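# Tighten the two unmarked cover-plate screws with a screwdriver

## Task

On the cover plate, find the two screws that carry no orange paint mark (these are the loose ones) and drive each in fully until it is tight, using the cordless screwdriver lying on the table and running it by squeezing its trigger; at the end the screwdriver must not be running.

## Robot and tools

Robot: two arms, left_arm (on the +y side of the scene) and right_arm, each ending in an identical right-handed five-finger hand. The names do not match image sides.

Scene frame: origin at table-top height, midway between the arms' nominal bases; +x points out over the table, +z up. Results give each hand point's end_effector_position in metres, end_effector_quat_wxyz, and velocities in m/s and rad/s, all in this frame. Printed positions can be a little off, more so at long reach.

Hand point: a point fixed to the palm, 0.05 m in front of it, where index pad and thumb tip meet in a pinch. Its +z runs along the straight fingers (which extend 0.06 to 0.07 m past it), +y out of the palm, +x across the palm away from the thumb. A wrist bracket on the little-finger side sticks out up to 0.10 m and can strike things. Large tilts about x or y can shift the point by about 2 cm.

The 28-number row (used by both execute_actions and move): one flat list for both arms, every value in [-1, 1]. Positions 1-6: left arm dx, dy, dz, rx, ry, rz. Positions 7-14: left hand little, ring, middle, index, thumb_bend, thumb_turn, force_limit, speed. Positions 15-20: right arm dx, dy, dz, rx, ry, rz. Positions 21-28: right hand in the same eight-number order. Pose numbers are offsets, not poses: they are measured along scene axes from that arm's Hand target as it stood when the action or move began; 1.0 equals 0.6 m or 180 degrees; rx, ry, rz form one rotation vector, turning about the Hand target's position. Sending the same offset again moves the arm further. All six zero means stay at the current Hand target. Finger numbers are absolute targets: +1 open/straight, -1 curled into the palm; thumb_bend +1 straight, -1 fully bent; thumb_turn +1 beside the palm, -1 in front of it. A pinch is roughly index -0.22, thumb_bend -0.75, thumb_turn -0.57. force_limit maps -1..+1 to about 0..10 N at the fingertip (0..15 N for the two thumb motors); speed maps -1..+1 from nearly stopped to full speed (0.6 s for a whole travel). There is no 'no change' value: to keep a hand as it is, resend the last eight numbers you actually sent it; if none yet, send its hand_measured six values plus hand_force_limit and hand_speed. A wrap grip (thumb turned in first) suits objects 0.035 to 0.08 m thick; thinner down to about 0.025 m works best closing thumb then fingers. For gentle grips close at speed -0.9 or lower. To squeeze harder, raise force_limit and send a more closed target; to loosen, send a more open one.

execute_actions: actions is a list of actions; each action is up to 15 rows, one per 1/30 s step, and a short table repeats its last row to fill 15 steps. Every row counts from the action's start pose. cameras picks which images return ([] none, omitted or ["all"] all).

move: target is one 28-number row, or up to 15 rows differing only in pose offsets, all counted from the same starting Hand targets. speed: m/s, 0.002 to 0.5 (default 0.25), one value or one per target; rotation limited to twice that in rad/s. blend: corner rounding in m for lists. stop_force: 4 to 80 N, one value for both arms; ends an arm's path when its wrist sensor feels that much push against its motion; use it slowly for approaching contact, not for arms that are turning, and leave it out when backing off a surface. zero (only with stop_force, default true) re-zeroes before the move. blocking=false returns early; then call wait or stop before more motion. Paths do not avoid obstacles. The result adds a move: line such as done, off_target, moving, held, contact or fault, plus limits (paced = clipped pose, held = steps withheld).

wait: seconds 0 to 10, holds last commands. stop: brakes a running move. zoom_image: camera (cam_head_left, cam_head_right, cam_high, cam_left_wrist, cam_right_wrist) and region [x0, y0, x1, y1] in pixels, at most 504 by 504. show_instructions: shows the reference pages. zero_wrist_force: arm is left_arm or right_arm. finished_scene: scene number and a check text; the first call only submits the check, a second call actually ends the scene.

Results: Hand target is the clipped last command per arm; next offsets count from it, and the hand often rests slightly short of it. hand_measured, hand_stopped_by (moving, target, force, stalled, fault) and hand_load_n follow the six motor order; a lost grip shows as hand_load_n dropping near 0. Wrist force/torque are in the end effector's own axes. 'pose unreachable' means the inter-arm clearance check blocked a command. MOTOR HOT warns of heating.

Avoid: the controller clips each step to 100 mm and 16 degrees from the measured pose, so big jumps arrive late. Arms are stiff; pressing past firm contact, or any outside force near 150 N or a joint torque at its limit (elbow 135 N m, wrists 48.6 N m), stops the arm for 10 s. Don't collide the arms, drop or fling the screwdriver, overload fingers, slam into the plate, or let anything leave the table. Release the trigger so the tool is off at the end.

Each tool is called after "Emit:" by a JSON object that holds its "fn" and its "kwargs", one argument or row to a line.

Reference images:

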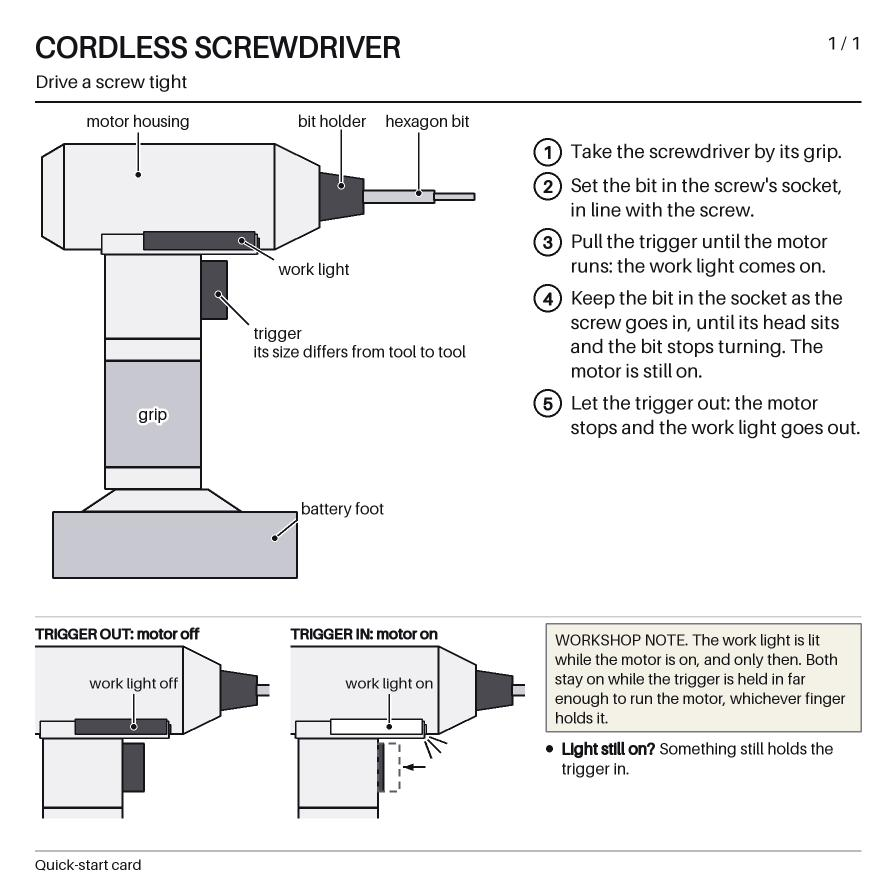

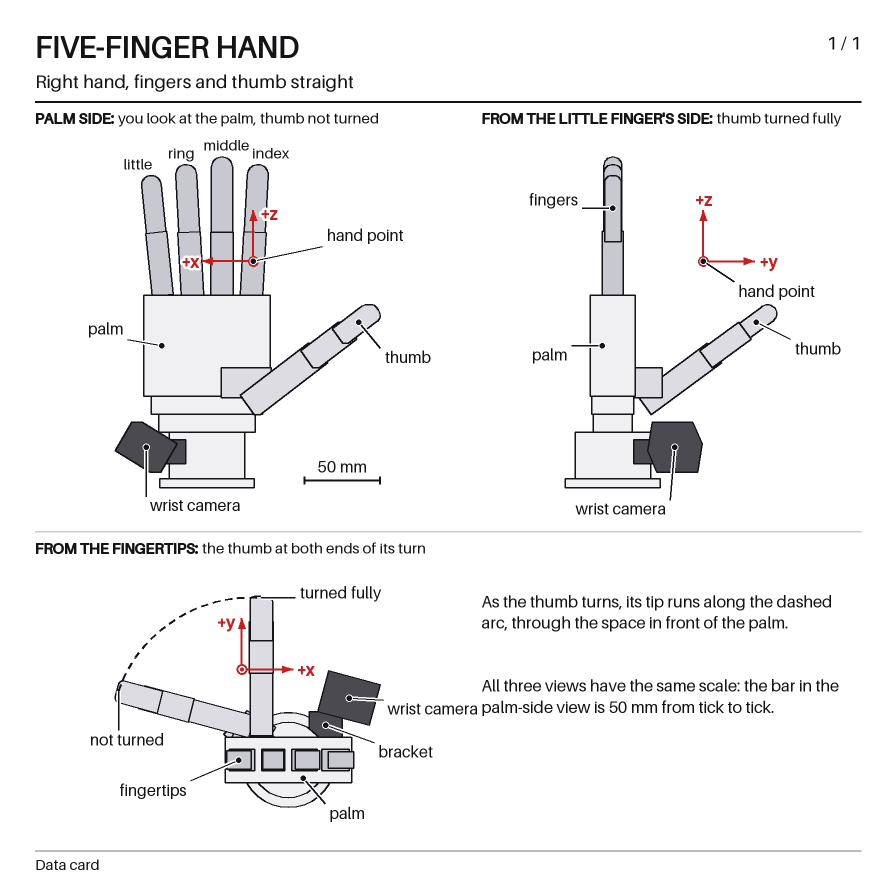

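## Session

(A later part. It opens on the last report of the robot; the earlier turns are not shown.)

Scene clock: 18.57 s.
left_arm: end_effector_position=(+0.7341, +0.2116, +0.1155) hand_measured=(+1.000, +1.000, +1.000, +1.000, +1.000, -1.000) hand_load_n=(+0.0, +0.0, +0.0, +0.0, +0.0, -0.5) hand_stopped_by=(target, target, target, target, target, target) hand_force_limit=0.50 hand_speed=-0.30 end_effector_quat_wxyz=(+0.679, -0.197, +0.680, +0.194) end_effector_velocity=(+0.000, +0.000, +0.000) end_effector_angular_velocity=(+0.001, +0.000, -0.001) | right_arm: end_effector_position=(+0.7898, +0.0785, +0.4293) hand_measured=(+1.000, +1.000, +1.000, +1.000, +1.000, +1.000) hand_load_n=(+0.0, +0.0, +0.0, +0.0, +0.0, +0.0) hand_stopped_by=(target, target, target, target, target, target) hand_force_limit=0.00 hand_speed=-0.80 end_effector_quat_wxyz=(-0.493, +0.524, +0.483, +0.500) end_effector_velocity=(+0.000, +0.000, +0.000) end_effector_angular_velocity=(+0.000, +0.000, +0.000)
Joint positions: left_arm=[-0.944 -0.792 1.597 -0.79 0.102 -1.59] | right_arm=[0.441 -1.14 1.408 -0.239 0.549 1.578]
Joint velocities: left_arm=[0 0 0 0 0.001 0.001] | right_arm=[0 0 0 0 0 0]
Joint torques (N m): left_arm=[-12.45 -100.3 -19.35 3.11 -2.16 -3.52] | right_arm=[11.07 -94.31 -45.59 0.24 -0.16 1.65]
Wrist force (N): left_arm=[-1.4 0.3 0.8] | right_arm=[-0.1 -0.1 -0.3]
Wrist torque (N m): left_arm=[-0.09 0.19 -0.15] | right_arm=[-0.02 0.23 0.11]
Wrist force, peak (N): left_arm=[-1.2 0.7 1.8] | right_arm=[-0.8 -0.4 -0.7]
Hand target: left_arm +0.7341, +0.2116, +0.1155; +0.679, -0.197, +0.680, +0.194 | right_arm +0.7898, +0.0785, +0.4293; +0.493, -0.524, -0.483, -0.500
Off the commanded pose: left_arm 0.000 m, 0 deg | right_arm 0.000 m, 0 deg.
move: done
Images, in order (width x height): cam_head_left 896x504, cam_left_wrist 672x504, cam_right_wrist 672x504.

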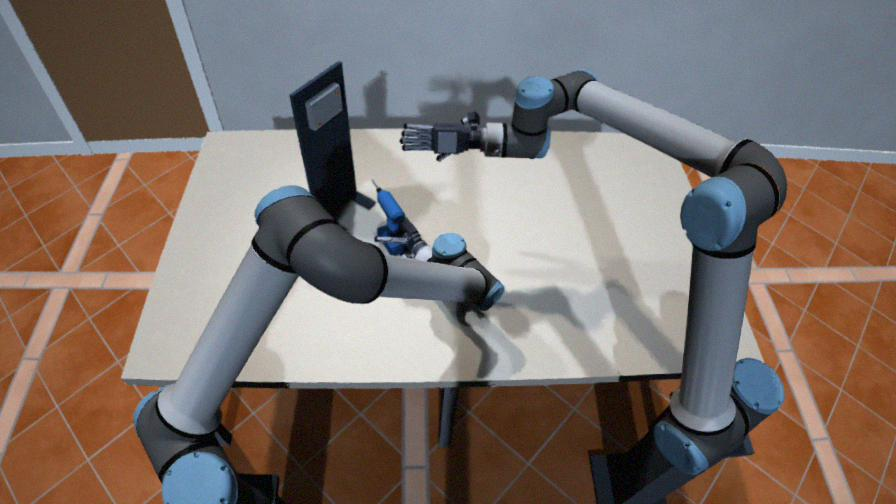

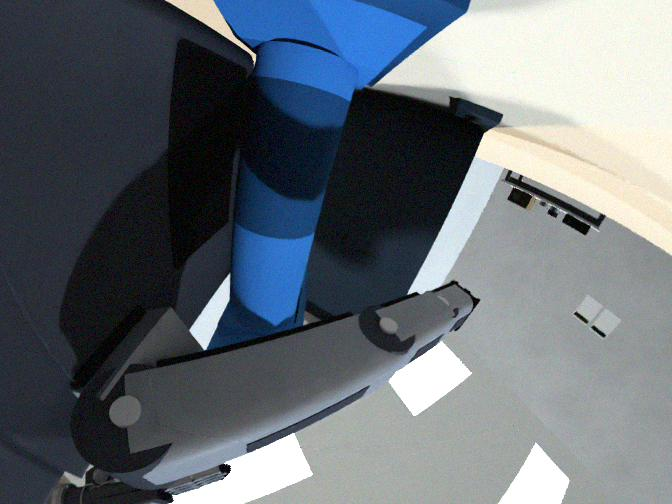

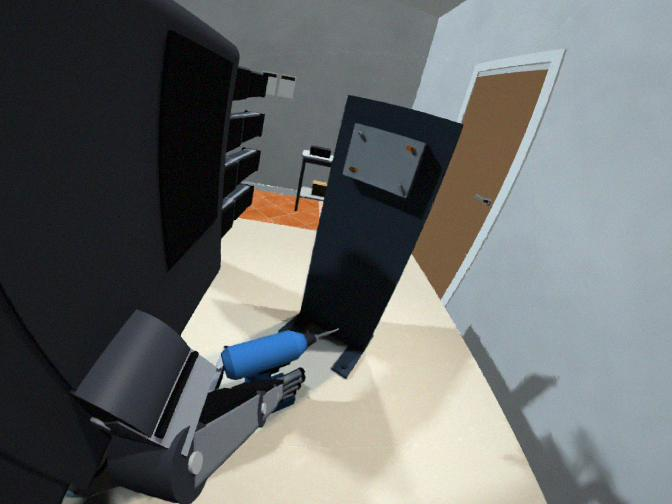

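Emit:
{"fn": "move", "kwargs": {
  "target": [0.065,0.0375,0,0,0,0,1,1,1,1,1,-1,0.5,-0.3,0,0,0,0,0,0,1,1,1,1,1,1,0,-0.8],
  "speed": 0.04,
  "stop_force": 4,
  "cameras": ["cam_left_wrist","cam_right_wrist","cam_head_left"]
}}

Emit:
{"fn": "zoom_image", "kwargs": {
  "camera": "cam_head_left",
  "region": [330, 150, 500, 310]
}}

Emit:
{"fn": "zoom_image", "kwargs": {
  "camera": "cam_right_wrist",
  "region": [190, 290, 390, 440]
}}

Scene clock: 21.27 s.
left_arm: end_effector_position=(+0.7732, +0.2341, +0.1155) hand_measured=(+1.000, +1.000, +1.000, +1.000, +1.000, -1.000) hand_load_n=(+0.0, +0.0, +0.0, +0.0, +0.0, +0.0) hand_stopped_by=(target, target, target, target, target, target) hand_force_limit=0.50 hand_speed=-0.30 end_effector_quat_wxyz=(+0.679, -0.197, +0.680, +0.194) end_effector_velocity=(+0.000, +0.001, +0.000) end_effector_angular_velocity=(-0.002, -0.001, +0.001) | right_arm: end_effector_position=(+0.7898, +0.0785, +0.4293) hand_measured=(+1.000, +1.000, +1.000, +1.000, +1.000, +1.000) hand_load_n=(+0.0, +0.0, +0.0, +0.0, +0.0, +0.0) hand_stopped_by=(target, target, target, target, target, target) hand_force_limit=0.00 hand_speed=-0.80 end_effector_quat_wxyz=(-0.493, +0.524, +0.483, +0.500) end_effector_velocity=(+0.000, +0.000, +0.000) end_effector_angular_velocity=(+0.000, +0.000, +0.000)
Joint positions: left_arm=[-0.89 -0.774 1.558 -0.775 0.155 -1.584] | right_arm=[0.441 -1.14 1.408 -0.239 0.549 1.578]
Joint velocities: left_arm=[0.001 0 0 -0.001 -0.001 -0.001] | right_arm=[0 0 0 0 0 0]
Joint torques (N m): left_arm=[-13.68 -101.87 -20.46 -0.52 -1.62 -3.73] | right_arm=[10.07 -94.22 -45.56 0.38 0.19 1.35]
Wrist force (N): left_arm=[-1.4 -0.1 1.0] | right_arm=[-0.6 -0.3 -0.7]
Wrist torque (N m): left_arm=[-0.18 0.19 -0.17] | right_arm=[-0.03 0.32 0.08]
Wrist force, peak (N): left_arm=[-1.6 -1.4 0.0] | right_arm=[-0.5 -0.2 -0.9]
Hand target: left_arm +0.7732, +0.2341, +0.1155; +0.679, -0.197, +0.680, +0.194 | right_arm +0.7898, +0.0785, +0.4293; +0.493, -0.524, -0.483, -0.500
Off the commanded pose: left_arm 0.000 m, 0 deg | right_arm 0.000 m, 0 deg.
move: done
Images, in order (width x height): cam_head_left 896x504, cam_left_wrist 672x504, cam_right_wrist 672x504.

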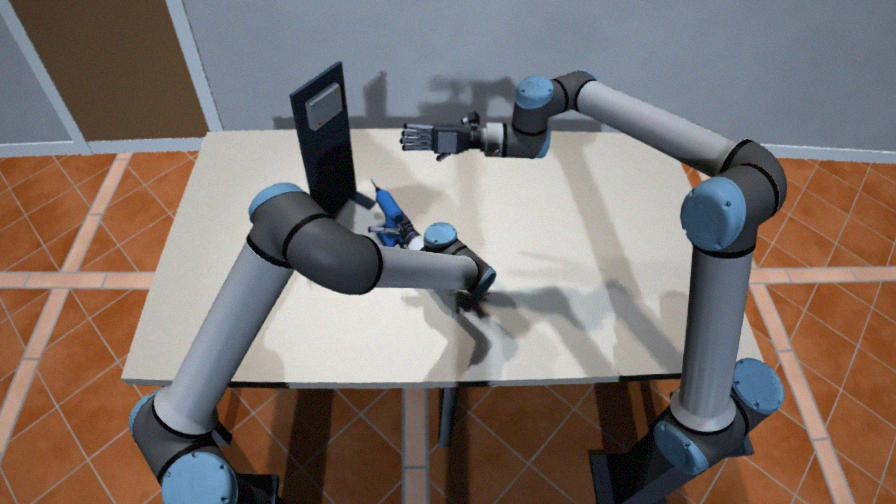

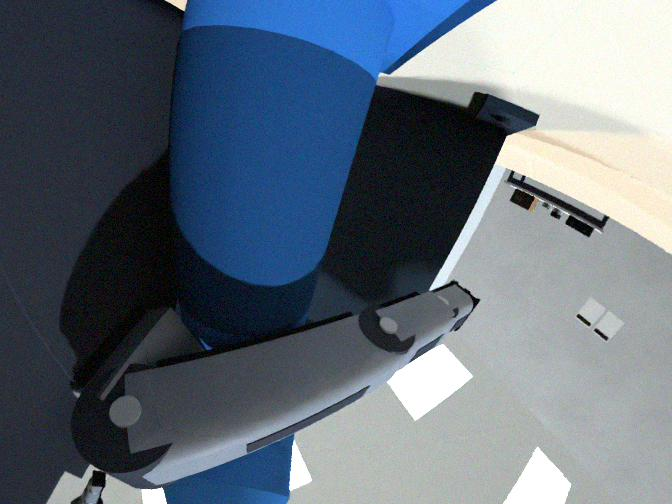

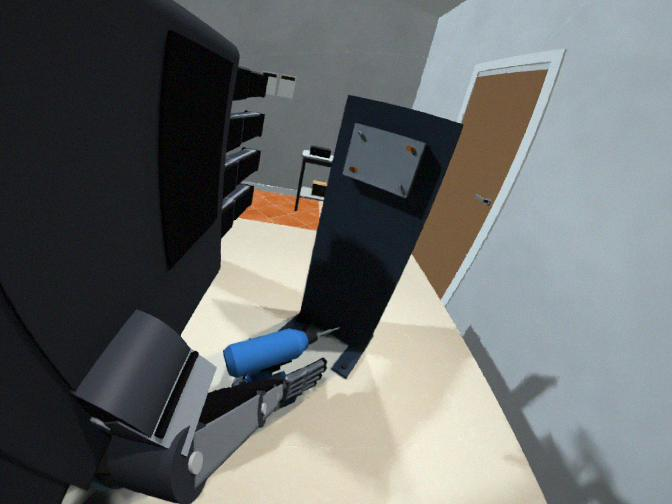

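Scaled by 2.965.

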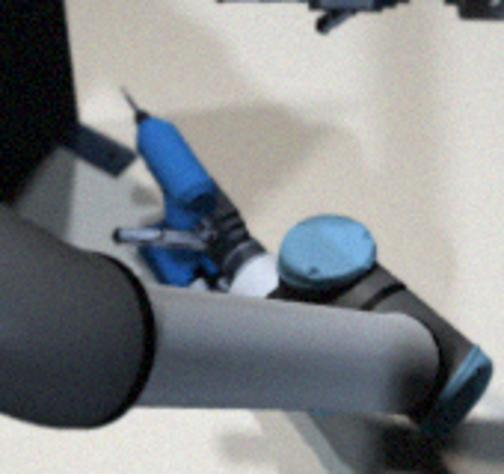

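Scaled by 2.520 from the camera's 672x504 image, which has a finer 960x720 frame.

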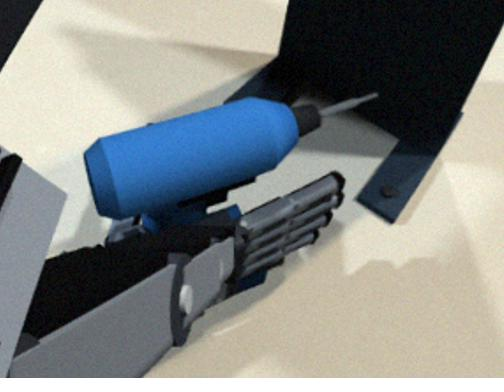

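Emit:
{"fn": "move", "kwargs": {
  "target": [0,0,0,0,0,0,-0.98,-0.98,-0.98,0,-0.98,-1,0.6,-0.6,0,0,0,0,0,0,1,1,1,1,1,1,0,-0.8],
  "cameras": ["cam_left_wrist","cam_right_wrist","cam_head_left"]
}}

Emit:
{"fn": "zoom_image", "kwargs": {
  "camera": "cam_right_wrist",
  "region": [190, 290, 390, 440]
}}

Scene clock: 24.67 s.
left_arm: end_effector_position=(+0.7732, +0.2341, +0.1155) hand_measured=(-0.884, -0.884, -0.684, +0.000, +0.038, -1.000) hand_load_n=(+8.0, +11.0, +10.5, +0.0, +15.0, +3.0) hand_stopped_by=(force, force, force, target, force, target) hand_force_limit=0.60 hand_speed=-0.60 end_effector_quat_wxyz=(+0.679, -0.197, +0.680, +0.194) end_effector_velocity=(+0.000, +0.000, +0.000) end_effector_angular_velocity=(+0.000, +0.000, -0.001) | right_arm: end_effector_position=(+0.7898, +0.0785, +0.4293) hand_measured=(+1.000, +1.000, +1.000, +1.000, +1.000, +1.000) hand_load_n=(+0.0, +0.0, +0.0, +0.0, +0.0, +0.0) hand_stopped_by=(target, target, target, target, target, target) hand_force_limit=0.00 hand_speed=-0.80 end_effector_quat_wxyz=(-0.493, +0.524, +0.483, +0.500) end_effector_velocity=(+0.000, +0.000, -0.001) end_effector_angular_velocity=(+0.000, +0.000, +0.000)
Joint positions: left_arm=[-0.89 -0.774 1.558 -0.775 0.155 -1.584] | right_arm=[0.441 -1.14 1.408 -0.239 0.549 1.578]
Joint velocities: left_arm=[0 0 0 0 0.001 0] | right_arm=[0 0.001 0 -0.001 0 0]
Joint torques (N m): left_arm=[-10.5 -101.08 -28.21 -3.05 -0.06 -2.55] | right_arm=[9.97 -93.72 -44.89 0.38 0.59 1.54]
Wrist force (N): left_arm=[-0.4 -0.2 2.1] | right_arm=[-0.6 -0.3 -0.3]
Wrist torque (N m): left_arm=[-0.17 -0.49 0.08] | right_arm=[-0.05 0.31 0.08]
Wrist force, peak (N): left_arm=[2.5 -0.8 1.9] | right_arm=[-0.8 0.1 -0.6]
Hand target: left_arm +0.7732, +0.2341, +0.1155; +0.679, -0.197, +0.680, +0.194 | right_arm +0.7898, +0.0785, +0.4293; +0.493, -0.524, -0.483, -0.500
Off the commanded pose: left_arm 0.000 m, 0 deg | right_arm 0.000 m, 0 deg.
move: done
Images, in order (width x height): cam_head_left 896x504, cam_left_wrist 672x504, cam_right_wrist 672x504.

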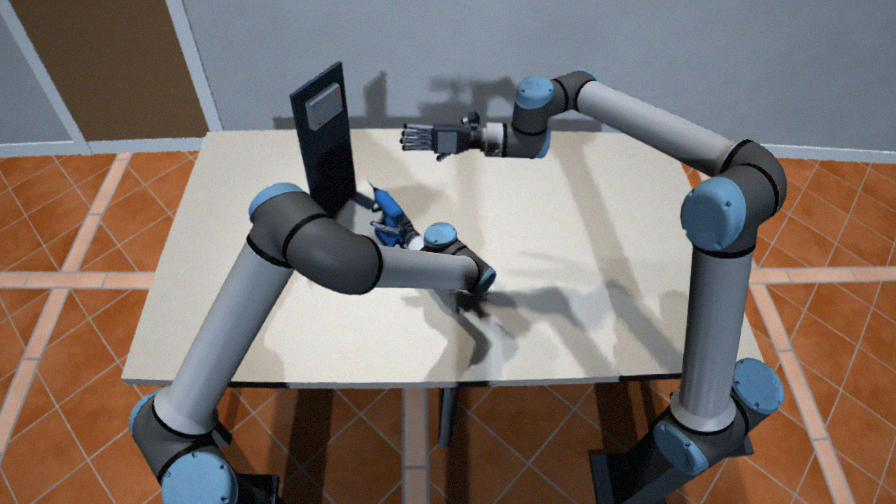

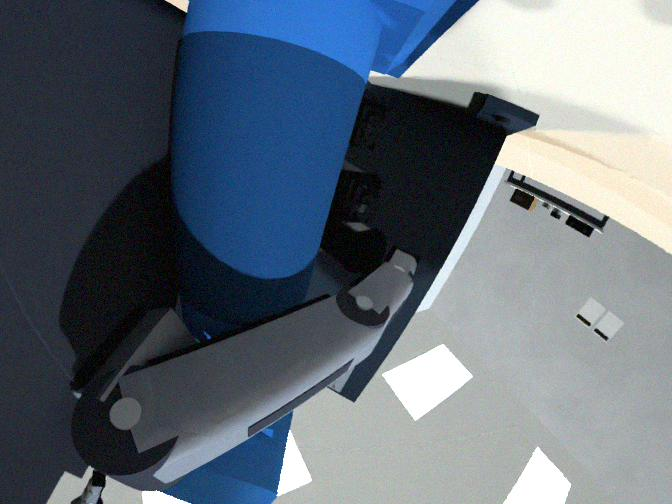

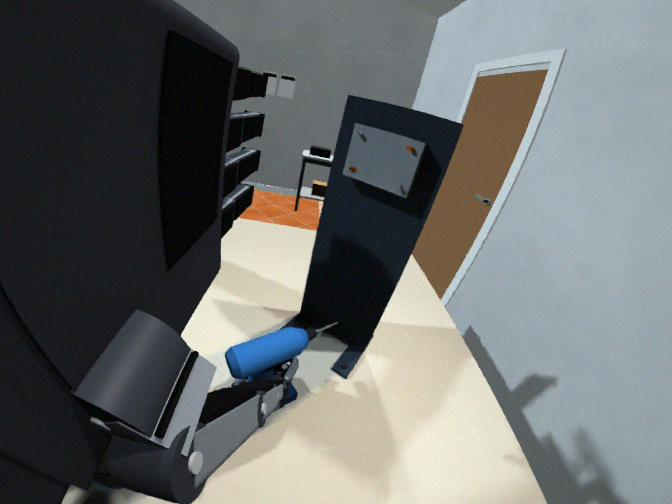

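Scaled by 2.520 from the camera's 672x504 image, which has a finer 960x720 frame.

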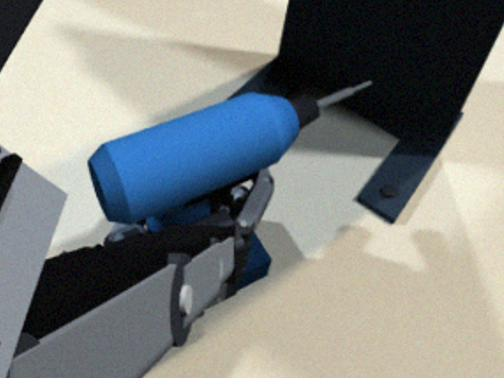

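Emit:
{"fn": "zoom_image", "kwargs": {
  "camera": "cam_right_wrist",
  "region": [220, 320, 320, 420]
}}

Emit:
{"fn": "zoom_image", "kwargs": {
  "camera": "cam_head_left",
  "region": [350, 170, 440, 270]
}}

Scaled by 5.040 from the camera's 672x504 image, which has a finer 960x720 frame.

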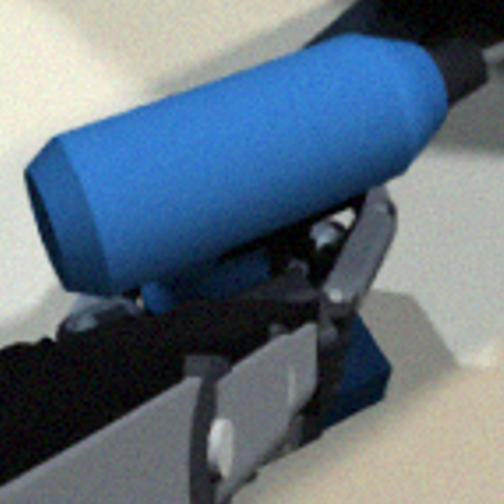

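Scaled by 5.040.

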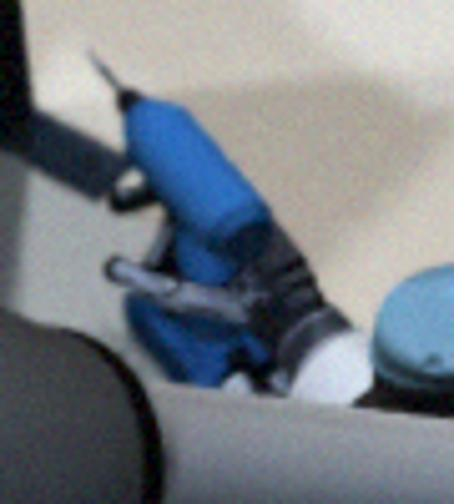

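Emit:
{"fn": "move", "kwargs": {
  "target": [0,0,0,0,0,0,-0.98,-0.98,-0.4,0,-0.98,-1,0.6,-0.6,0,0,0,0,0,0,1,1,1,1,1,1,0,-0.8],
  "cameras": ["cam_left_wrist","cam_right_wrist"]
}}

Emit:
{"fn": "zoom_image", "kwargs": {
  "camera": "cam_right_wrist",
  "region": [220, 320, 320, 420]
}}

Scene clock: 25.80 s.
left_arm: end_effector_position=(+0.7732, +0.2341, +0.1155) hand_measured=(-0.884, -0.884, -0.400, +0.000, +0.038, -1.000) hand_load_n=(+8.0, +11.0, +0.0, -0.5, +12.0, +3.0) hand_stopped_by=(force, force, target, target, force, target) hand_force_limit=0.60 hand_speed=-0.60 end_effector_quat_wxyz=(+0.679, -0.197, +0.680, +0.194) end_effector_velocity=(+0.000, +0.001, +0.000) end_effector_angular_velocity=(+0.000, +0.000, +0.001) | right_arm: end_effector_position=(+0.7898, +0.0785, +0.4293) hand_measured=(+1.000, +1.000, +1.000, +1.000, +1.000, +1.000) hand_load_n=(+0.0, +0.0, +0.0, +0.0, +0.0, +0.0) hand_stopped_by=(target, target, target, target, target, target) hand_force_limit=0.00 hand_speed=-0.80 end_effector_quat_wxyz=(-0.493, +0.524, +0.483, +0.500) end_effector_velocity=(+0.000, +0.000, +0.001) end_effector_angular_velocity=(+0.000, +0.000, +0.000)
Joint positions: left_arm=[-0.89 -0.774 1.558 -0.775 0.155 -1.584] | right_arm=[0.441 -1.14 1.408 -0.239 0.549 1.578]
Joint velocities: left_arm=[0.001 0 0 0 0 0.001] | right_arm=[0 -0.001 0 0 0 0]
Joint torques (N m): left_arm=[-11.55 -99.94 -28.88 -2.51 0.73 -2.01] | right_arm=[8.87 -93.39 -44.55 0.41 0.55 1.44]
Wrist force (N): left_arm=[-1.9 0.8 0.8] | right_arm=[-0.7 -0.1 -0.5]
Wrist torque (N m): left_arm=[-0.17 -0.34 0.10] | right_arm=[-0.01 0.33 0.08]
Wrist force, peak (N): left_arm=[-0.7 0.0 2.8] | right_arm=[-0.6 0.0 -0.8]
Hand target: left_arm +0.7732, +0.2341, +0.1155; +0.679, -0.197, +0.680, +0.194 | right_arm +0.7898, +0.0785, +0.4293; +0.493, -0.524, -0.483, -0.500
Off the commanded pose: left_arm 0.000 m, 0 deg | right_arm 0.000 m, 0 deg.
move: done
Images, in order (width x height): cam_left_wrist 672x504, cam_right_wrist 672x504.

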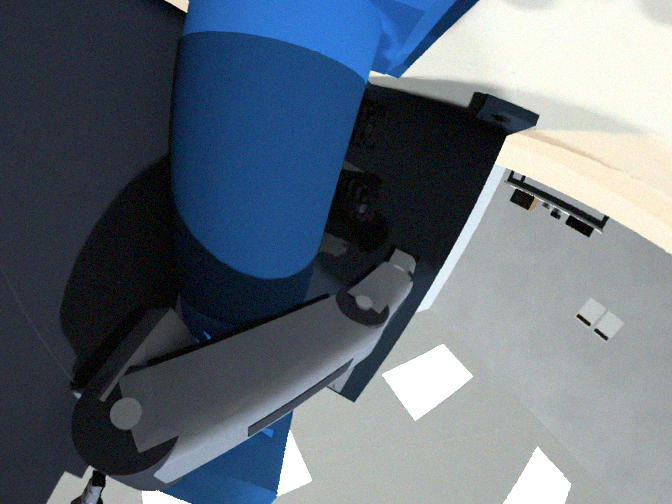

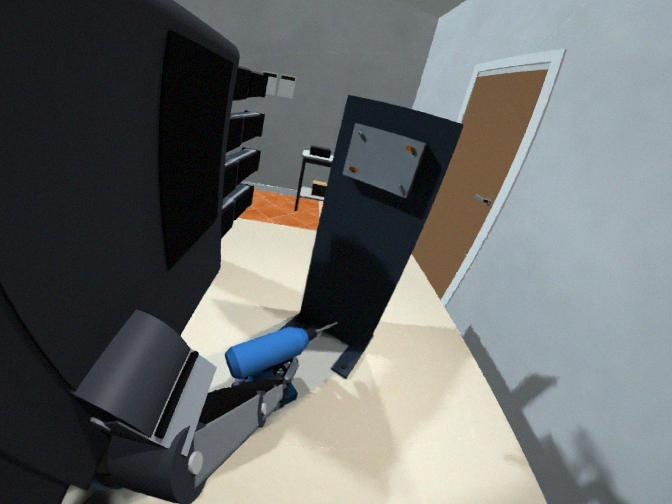

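Scaled by 5.040 from the camera's 672x504 image, which has a finer 960x720 frame.

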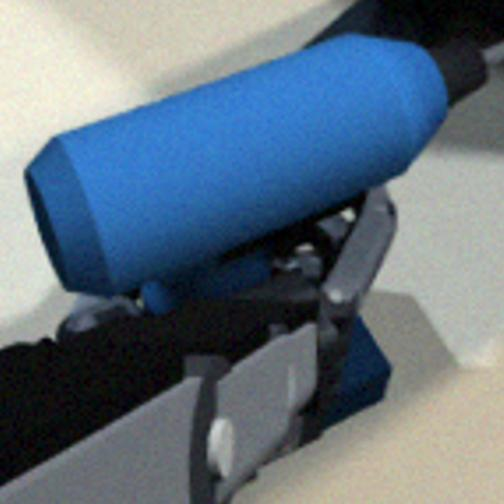

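Emit:
{"fn": "move", "kwargs": {
  "target": [0,0,0,0,0,0,-0.98,-0.98,-0.4,-0.9,-0.98,-1,0.6,-0.7,0,0,0,0,0,0,1,1,1,1,1,1,0,-0.8],
  "cameras": ["cam_right_wrist"]
}}

Emit:
{"fn": "zoom_image", "kwargs": {
  "camera": "cam_right_wrist",
  "region": [220, 320, 320, 420]
}}

Scene clock: 27.83 s.
left_arm: end_effector_position=(+0.7732, +0.2341, +0.1155) hand_measured=(-0.884, -0.884, -0.400, -0.812, +0.038, -1.000) hand_load_n=(+7.5, +11.0, +0.0, +8.5, +12.0, +3.0) hand_stopped_by=(force, force, target, force, force, target) hand_force_limit=0.60 hand_speed=-0.70 end_effector_quat_wxyz=(+0.679, -0.197, +0.680, +0.194) end_effector_velocity=(+0.000, +0.000, +0.001) end_effector_angular_velocity=(-0.001, -0.001, +0.000) | right_arm: end_effector_position=(+0.7898, +0.0785, +0.4293) hand_measured=(+1.000, +1.000, +1.000, +1.000, +1.000, +1.000) hand_load_n=(+0.0, +0.0, +0.0, +0.0, +0.0, +0.0) hand_stopped_by=(target, target, target, target, target, target) hand_force_limit=0.00 hand_speed=-0.80 end_effector_quat_wxyz=(-0.493, +0.524, +0.483, +0.500) end_effector_velocity=(+0.000, +0.000, +0.001) end_effector_angular_velocity=(+0.001, -0.002, +0.000)
Joint positions: left_arm=[-0.89 -0.774 1.558 -0.775 0.155 -1.584] | right_arm=[0.441 -1.14 1.408 -0.239 0.549 1.578]
Joint velocities: left_arm=[0 -0.001 0 0 0 0] | right_arm=[0 -0.001 0 -0.002 0 0]
Joint torques (N m): left_arm=[-10.15 -103.28 -34.12 -1.87 0.59 -1.34] | right_arm=[7.92 -92.33 -44.92 0.28 0.45 1.37]
Wrist force (N): left_arm=[-1.0 1.9 0.5] | right_arm=[-0.3 -0.1 -0.3]
Wrist torque (N m): left_arm=[-0.14 -0.31 -0.06] | right_arm=[-0.02 0.27 0.09]
Wrist force, peak (N): left_arm=[-1.8 1.0 1.2] | right_arm=[-0.7 0.0 -0.5]
Hand target: left_arm +0.7732, +0.2341, +0.1155; +0.679, -0.197, +0.680, +0.194 | right_arm +0.7898, +0.0785, +0.4293; +0.493, -0.524, -0.483, -0.500
Off the commanded pose: left_arm 0.000 m, 0 deg | right_arm 0.000 m, 0 deg.
move: done
Images, in order (width x height): cam_right_wrist 672x504.

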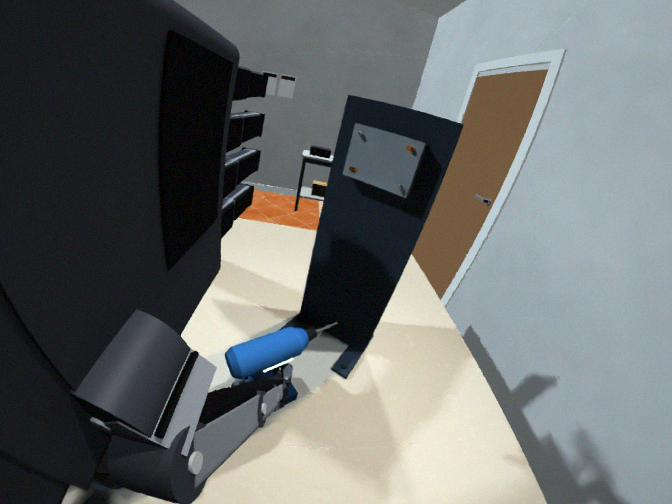

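Scaled by 5.040 from the camera's 672x504 image, which has a finer 960x720 frame.

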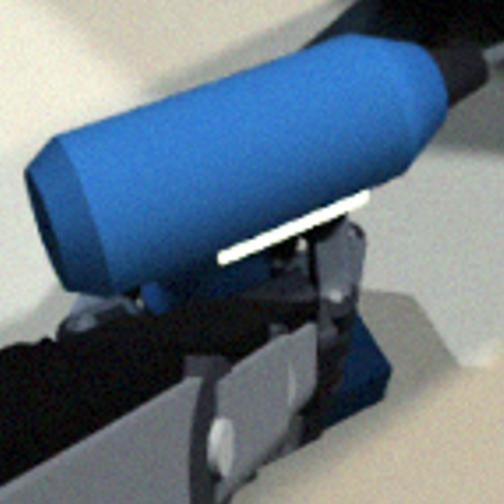

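Emit:
{"fn": "move", "kwargs": {
  "target": [0,0,0,0,0,0,-0.6,-0.6,-0.4,0,0.4,-1,0.6,-0.7,0,0,0,0,0,0,1,1,1,1,1,1,0,-0.8],
  "cameras": []
}}

Emit:
{"fn": "move", "kwargs": {
  "target": [0,0,-0.0125,0,0,0,-0.6,-0.6,-0.4,0,0.4,-1,0.6,-0.7,0,0,0,0,0,0,1,1,1,1,1,1,0,-0.8],
  "speed": 0.02,
  "stop_force": 5,
  "cameras": []
}}

Emit:
{"fn": "move", "kwargs": {
  "target": [0,0,0,0,0,0,-0.98,-0.98,-0.98,0,-0.98,-1,0.65,-0.6,0,0,0,0,0,0,1,1,1,1,1,1,0,-0.8],
  "cameras": ["cam_right_wrist","cam_left_wrist"]
}}

Emit:
{"fn": "zoom_image", "kwargs": {
  "camera": "cam_right_wrist",
  "region": [220, 320, 320, 420]
}}

Scene clock: 30.03 s.
left_arm: end_effector_position=(+0.7732, +0.2341, +0.1155) hand_measured=(-0.600, -0.600, -0.400, +0.000, +0.400, -1.000) hand_load_n=(+0.0, +0.0, +0.0, +0.0, +0.0, +0.0) hand_stopped_by=(target, target, target, target, target, target) hand_force_limit=0.60 hand_speed=-0.70 end_effector_quat_wxyz=(+0.679, -0.197, +0.680, +0.194) end_effector_velocity=(+0.000, -0.001, +0.001) end_effector_angular_velocity=(-0.001, -0.001, -0.001) | right_arm: end_effector_position=(+0.7898, +0.0785, +0.4293) hand_measured=(+1.000, +1.000, +1.000, +1.000, +1.000, +1.000) hand_load_n=(+0.0, +0.0, +0.0, +0.0, +0.0, -0.5) hand_stopped_by=(target, target, target, target, target, target) hand_force_limit=0.00 hand_speed=-0.80 end_effector_quat_wxyz=(-0.493, +0.524, +0.483, +0.500) end_effector_velocity=(+0.000, +0.000, +0.001) end_effector_angular_velocity=(+0.001, -0.001, +0.000)
Joint positions: left_arm=[-0.89 -0.774 1.558 -0.775 0.155 -1.584] | right_arm=[0.441 -1.14 1.408 -0.239 0.549 1.578]
Joint velocities: left_arm=[-0.001 -0.001 0 -0.001 0 0] | right_arm=[0 -0.001 0 0 0 0]
Joint torques (N m): left_arm=[-5.61 -103.42 -37.03 -0.92 0.48 0.11] | right_arm=[7.68 -93.91 -44.56 0.16 0.51 1.17]
Wrist force (N): left_arm=[-0.7 -1.2 0.5] | right_arm=[-0.3 0.3 -0.6]
Wrist torque (N m): left_arm=[-0.18 0.16 -0.14] | right_arm=[0.06 0.28 0.11]
Wrist force, peak (N): left_arm=[2.7 0.1 0.9] | right_arm=[-0.4 0.0 -0.9]
Hand target: left_arm +0.7732, +0.2341, +0.1155; +0.679, -0.197, +0.680, +0.194 | right_arm +0.7898, +0.0785, +0.4293; +0.493, -0.524, -0.483, -0.500
Off the commanded pose: left_arm 0.000 m, 0 deg | right_arm 0.000 m, 0 deg.
move: done
No camera images: "cameras" was empty.

Scene clock: 31.03 s.
left_arm: end_effector_position=(+0.7732, +0.2341, +0.1128) hand_measured=(-0.600, -0.600, -0.400, +0.000, +0.400, -1.000) hand_load_n=(+0.0, +0.0, +0.0, +0.0, +0.0, +0.0) hand_stopped_by=(target, target, target, target, target, target) hand_force_limit=0.60 hand_speed=-0.70 end_effector_quat_wxyz=(+0.679, -0.197, +0.680, +0.194) end_effector_velocity=(+0.000, +0.000, +0.000) end_effector_angular_velocity=(-0.001, +0.000, -0.001) | right_arm: end_effector_position=(+0.7898, +0.0785, +0.4293) hand_measured=(+1.000, +1.000, +1.000, +1.000, +1.000, +1.000) hand_load_n=(+0.0, +0.0, +0.0, +0.0, +0.0, +0.0) hand_stopped_by=(target, target, target, target, target, target) hand_force_limit=0.00 hand_speed=-0.80 end_effector_quat_wxyz=(-0.493, +0.524, +0.483, +0.500) end_effector_velocity=(+0.000, +0.000, -0.001) end_effector_angular_velocity=(+0.000, +0.001, +0.000)
Joint positions: left_arm=[-0.89 -0.771 1.558 -0.778 0.155 -1.584] | right_arm=[0.441 -1.14 1.408 -0.239 0.549 1.578]
Joint velocities: left_arm=[0 0 0 0 0.001 -0.001] | right_arm=[0 0.001 0 0 0 0]
Joint torques (N m): left_arm=[-3.4 -99.4 -27.52 3.3 0.85 -0.19] | right_arm=[6.74 -93.48 -44.31 0.3 0.6 1.17]
Wrist force (N): left_arm=[-2.0 -0.8 -0.7] | right_arm=[-0.1 -0.3 -0.1]
Wrist torque (N m): left_arm=[0.09 0.09 -0.22] | right_arm=[-0.06 0.24 0.10]
Wrist force, peak (N): left_arm=[-34.5 7.2 -3.6] | right_arm=[-0.5 0.0 -0.8]
Hand target: left_arm +0.7732, +0.2341, +0.1129; +0.680, -0.197, +0.680, +0.194 | right_arm +0.7898, +0.0785, +0.4293; +0.493, -0.524, -0.483, -0.500
Off the commanded pose: left_arm 0.005 m, 0 deg | right_arm 0.000 m, 0 deg.
move: contact (left_arm)
No camera images: "cameras" was empty.

Scene clock: 32.10 s.
left_arm: end_effector_position=(+0.7732, +0.2341, +0.1129) hand_measured=(-0.896, -0.884, -0.840, +0.000, +0.096, -1.000) hand_load_n=(+13.0, +9.5, +8.0, +0.0, +12.5, +2.5) hand_stopped_by=(force, force, force, target, force, target) hand_force_limit=0.65 hand_speed=-0.60 end_effector_quat_wxyz=(+0.680, -0.197, +0.680, +0.194) end_effector_velocity=(+0.000, +0.000, +0.000) end_effector_angular_velocity=(+0.000, +0.000, +0.000) | right_arm: end_effector_position=(+0.7898, +0.0785, +0.4293) hand_measured=(+1.000, +1.000, +1.000, +1.000, +1.000, +1.000) hand_load_n=(+0.0, +0.0, +0.0, +0.0, +0.0, +0.0) hand_stopped_by=(target, target, target, target, target, target) hand_force_limit=0.00 hand_speed=-0.80 end_effector_quat_wxyz=(-0.493, +0.524, +0.483, +0.500) end_effector_velocity=(+0.000, +0.000, -0.002) end_effector_angular_velocity=(-0.001, +0.001, +0.000)
Joint positions: left_arm=[-0.89 -0.771 1.558 -0.778 0.155 -1.584] | right_arm=[0.441 -1.14 1.408 -0.239 0.549 1.578]
Joint velocities: left_arm=[0 0 0 0 0 0] | right_arm=[0 0.002 0 0 0 0]
Joint torques (N m): left_arm=[-6.96 -98.66 -27.66 1.57 0.56 1.13] | right_arm=[6.95 -94.27 -44.28 0.31 0.58 1.24]
Wrist force (N): left_arm=[-0.9 1.6 1.1] | right_arm=[-0.1 -0.1 -0.6]
Wrist torque (N m): left_arm=[0.21 -0.62 0.19] | right_arm=[0.00 0.25 0.10]
Wrist force, peak (N): left_arm=[-2.9 3.0 0.1] | right_arm=[-0.9 -0.3 -0.6]
Hand target: left_arm +0.7732, +0.2341, +0.1129; +0.680, -0.197, +0.680, +0.194 | right_arm +0.7898, +0.0785, +0.4293; +0.493, -0.524, -0.483, -0.500
Off the commanded pose: left_arm 0.000 m, 0 deg | right_arm 0.000 m, 0 deg.
move: done
Images, in order (width x height): cam_left_wrist 672x504, cam_right_wrist 672x504.

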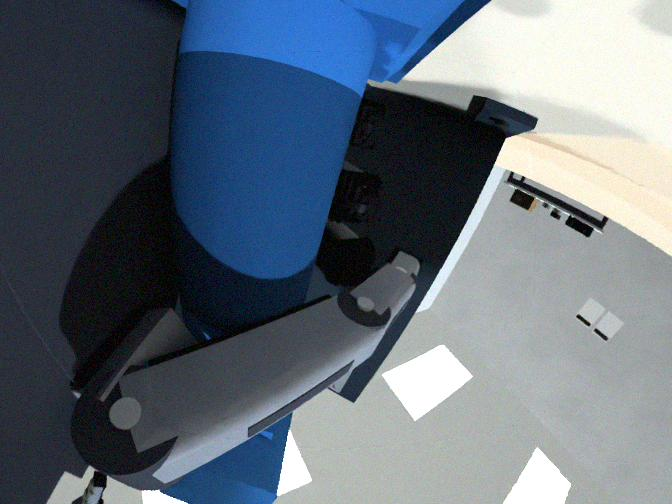

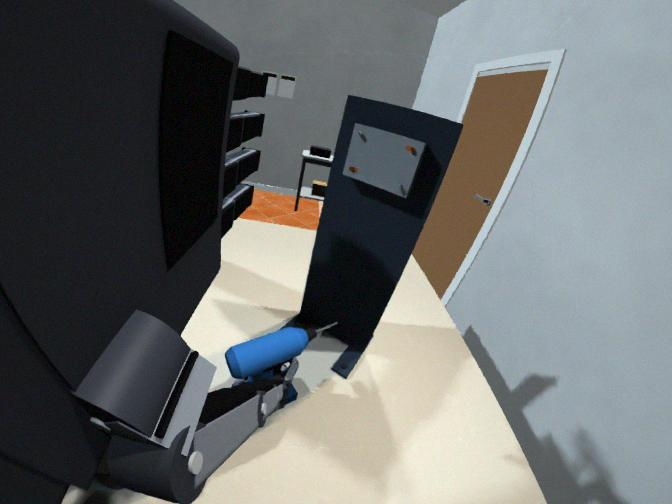

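Scaled by 5.040 from the camera's 672x504 image, which has a finer 960x720 frame.

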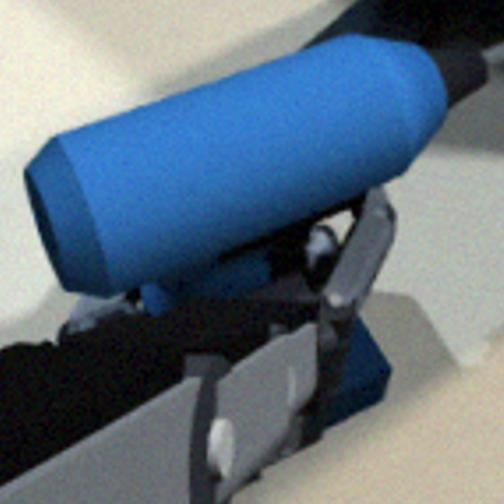

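Emit:
{"fn": "execute_actions", "kwargs": {
  "actions": [
    [[0,0,0,0,0,0,-0.98,-0.98,-0.98,-0.9,-0.98,-1,0.65,-0.6,0,0,0,0,0,0,1,1,1,1,1,1,0,-0.8]]
  ],
  "cameras": ["cam_head_left","cam_high","cam_right_wrist"]
}}

Emit:
{"fn": "wait", "kwargs": {
  "seconds": 1,
  "cameras": ["cam_right_wrist"]
}}

Scene clock: 34.30 s.
left_arm: end_effector_position=(+0.7732, +0.2341, +0.1129) hand_measured=(-0.896, -0.884, -0.840, -0.862, +0.096, -1.000) hand_load_n=(+13.0, +9.5, +8.0, +9.0, +12.5, +2.5) hand_stopped_by=(force, force, force, force, force, target) hand_force_limit=0.65 hand_speed=-0.60 end_effector_quat_wxyz=(+0.680, -0.197, +0.680, +0.194) end_effector_velocity=(+0.000, +0.000, +0.000) end_effector_angular_velocity=(-0.001, -0.001, +0.000) | right_arm: end_effector_position=(+0.7898, +0.0785, +0.4293) hand_measured=(+1.000, +1.000, +1.000, +1.000, +1.000, +1.000) hand_load_n=(+0.0, +0.0, +0.0, +0.0, +0.0, +0.0) hand_stopped_by=(target, target, target, target, target, target) hand_force_limit=0.00 hand_speed=-0.80 end_effector_quat_wxyz=(-0.493, +0.524, +0.483, +0.500) end_effector_velocity=(+0.000, +0.000, +0.000) end_effector_angular_velocity=(-0.001, +0.002, +0.000)
Joint positions: left_arm=[-0.89 -0.771 1.558 -0.778 0.155 -1.584] | right_arm=[0.441 -1.14 1.408 -0.239 0.549 1.578]
Joint velocities: left_arm=[0 0 0 0 0 -0.001] | right_arm=[0 0 0 0.002 0 0]
Joint torques (N m): left_arm=[-6.89 -91.45 -29.28 -2.93 0.89 2.67] | right_arm=[6.4 -94.02 -43.48 0.22 0.67 1.21]
Wrist force (N): left_arm=[0.2 2.3 -2.6] | right_arm=[-0.4 0.1 -0.4]
Wrist torque (N m): left_arm=[0.25 -0.31 0.25] | right_arm=[0.02 0.28 0.10]
Wrist force, peak (N): left_arm=[-0.2 2.5 -2.8] | right_arm=[-0.8 -0.1 -0.5]
Hand target: left_arm +0.7732, +0.2341, +0.1129; +0.680, -0.197, +0.680, +0.194 | right_arm +0.7898, +0.0785, +0.4293; +0.493, -0.524, -0.483, -0.500
Off the commanded pose: left_arm 0.000 m, 0 deg | right_arm 0.000 m, 0 deg.
Images, in order (width x height): cam_head_left 896x504, cam_high 896x504, cam_right_wrist 672x504.

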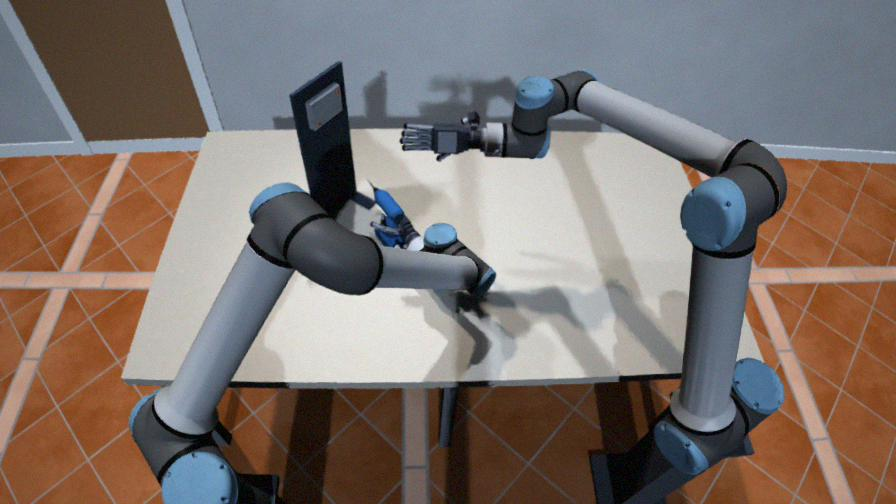

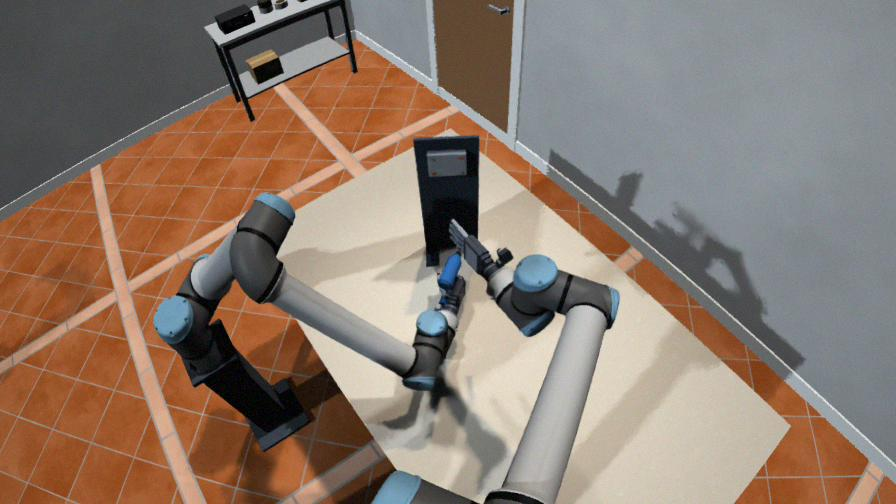

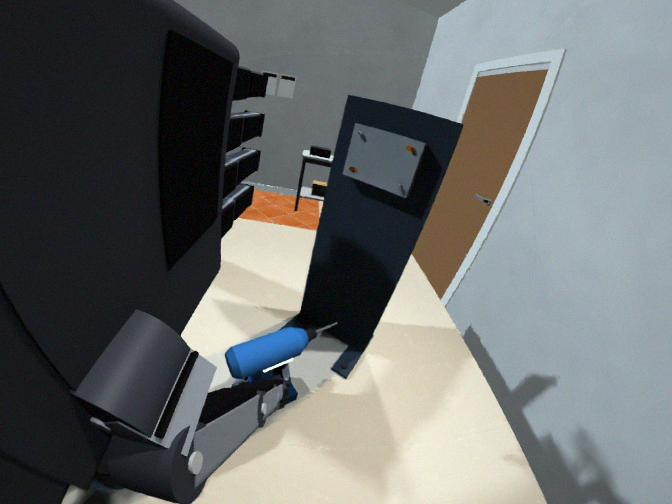

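Scene clock: 35.30 s.
left_arm: end_effector_position=(+0.7732, +0.2341, +0.1129) hand_measured=(-0.896, -0.884, -0.840, -0.862, +0.096, -1.000) hand_load_n=(+13.0, +9.5, +7.5, +9.0, +12.5, +2.5) hand_stopped_by=(force, force, force, force, force, target) hand_force_limit=0.65 hand_speed=-0.60 end_effector_quat_wxyz=(+0.680, -0.197, +0.680, +0.194) end_effector_velocity=(+0.000, -0.001, +0.000) end_effector_angular_velocity=(+0.001, +0.001, -0.001) | right_arm: end_effector_position=(+0.7898, +0.0785, +0.4293) hand_measured=(+1.000, +1.000, +1.000, +1.000, +1.000, +1.000) hand_load_n=(+0.0, +0.0, +0.0, +0.0, +0.0, +0.0) hand_stopped_by=(target, target, target, target, target, target) hand_force_limit=0.00 hand_speed=-0.80 end_effector_quat_wxyz=(-0.493, +0.524, +0.483, +0.500) end_effector_velocity=(+0.000, +0.000, -0.002) end_effector_angular_velocity=(-0.001, +0.002, +0.000)
Joint positions: left_arm=[-0.89 -0.771 1.558 -0.778 0.155 -1.584] | right_arm=[0.441 -1.14 1.408 -0.239 0.549 1.578]
Joint velocities: left_arm=[-0.001 0 0 0 0 0.001] | right_arm=[0 0.001 0 0.002 0 0]
Joint torques (N m): left_arm=[-7.63 -89.44 -28.74 -3.76 0.65 2.05] | right_arm=[6.26 -92.79 -43.66 0.21 0.51 1.24]
Wrist force (N): left_arm=[-0.3 2.3 -2.5] | right_arm=[-0.4 0.1 -0.3]
Wrist torque (N m): left_arm=[0.24 -0.27 0.26] | right_arm=[0.00 0.29 0.10]
Wrist force, peak (N): left_arm=[-0.1 2.4 -2.7] | right_arm=[-0.7 0.2 -0.5]
Hand target: left_arm +0.7732, +0.2341, +0.1129; +0.680, -0.197, +0.680, +0.194 | right_arm +0.7898, +0.0785, +0.4293; +0.493, -0.524, -0.483, -0.500
Off the commanded pose: left_arm 0.000 m, 0 deg | right_arm 0.000 m, 0 deg.
wait: 1.00 s; at rest by 0.17 s
Images, in order (width x height): cam_right_wrist 672x504.

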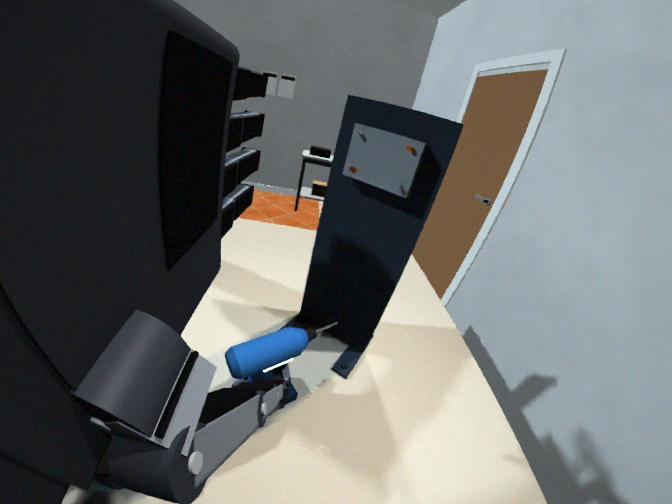

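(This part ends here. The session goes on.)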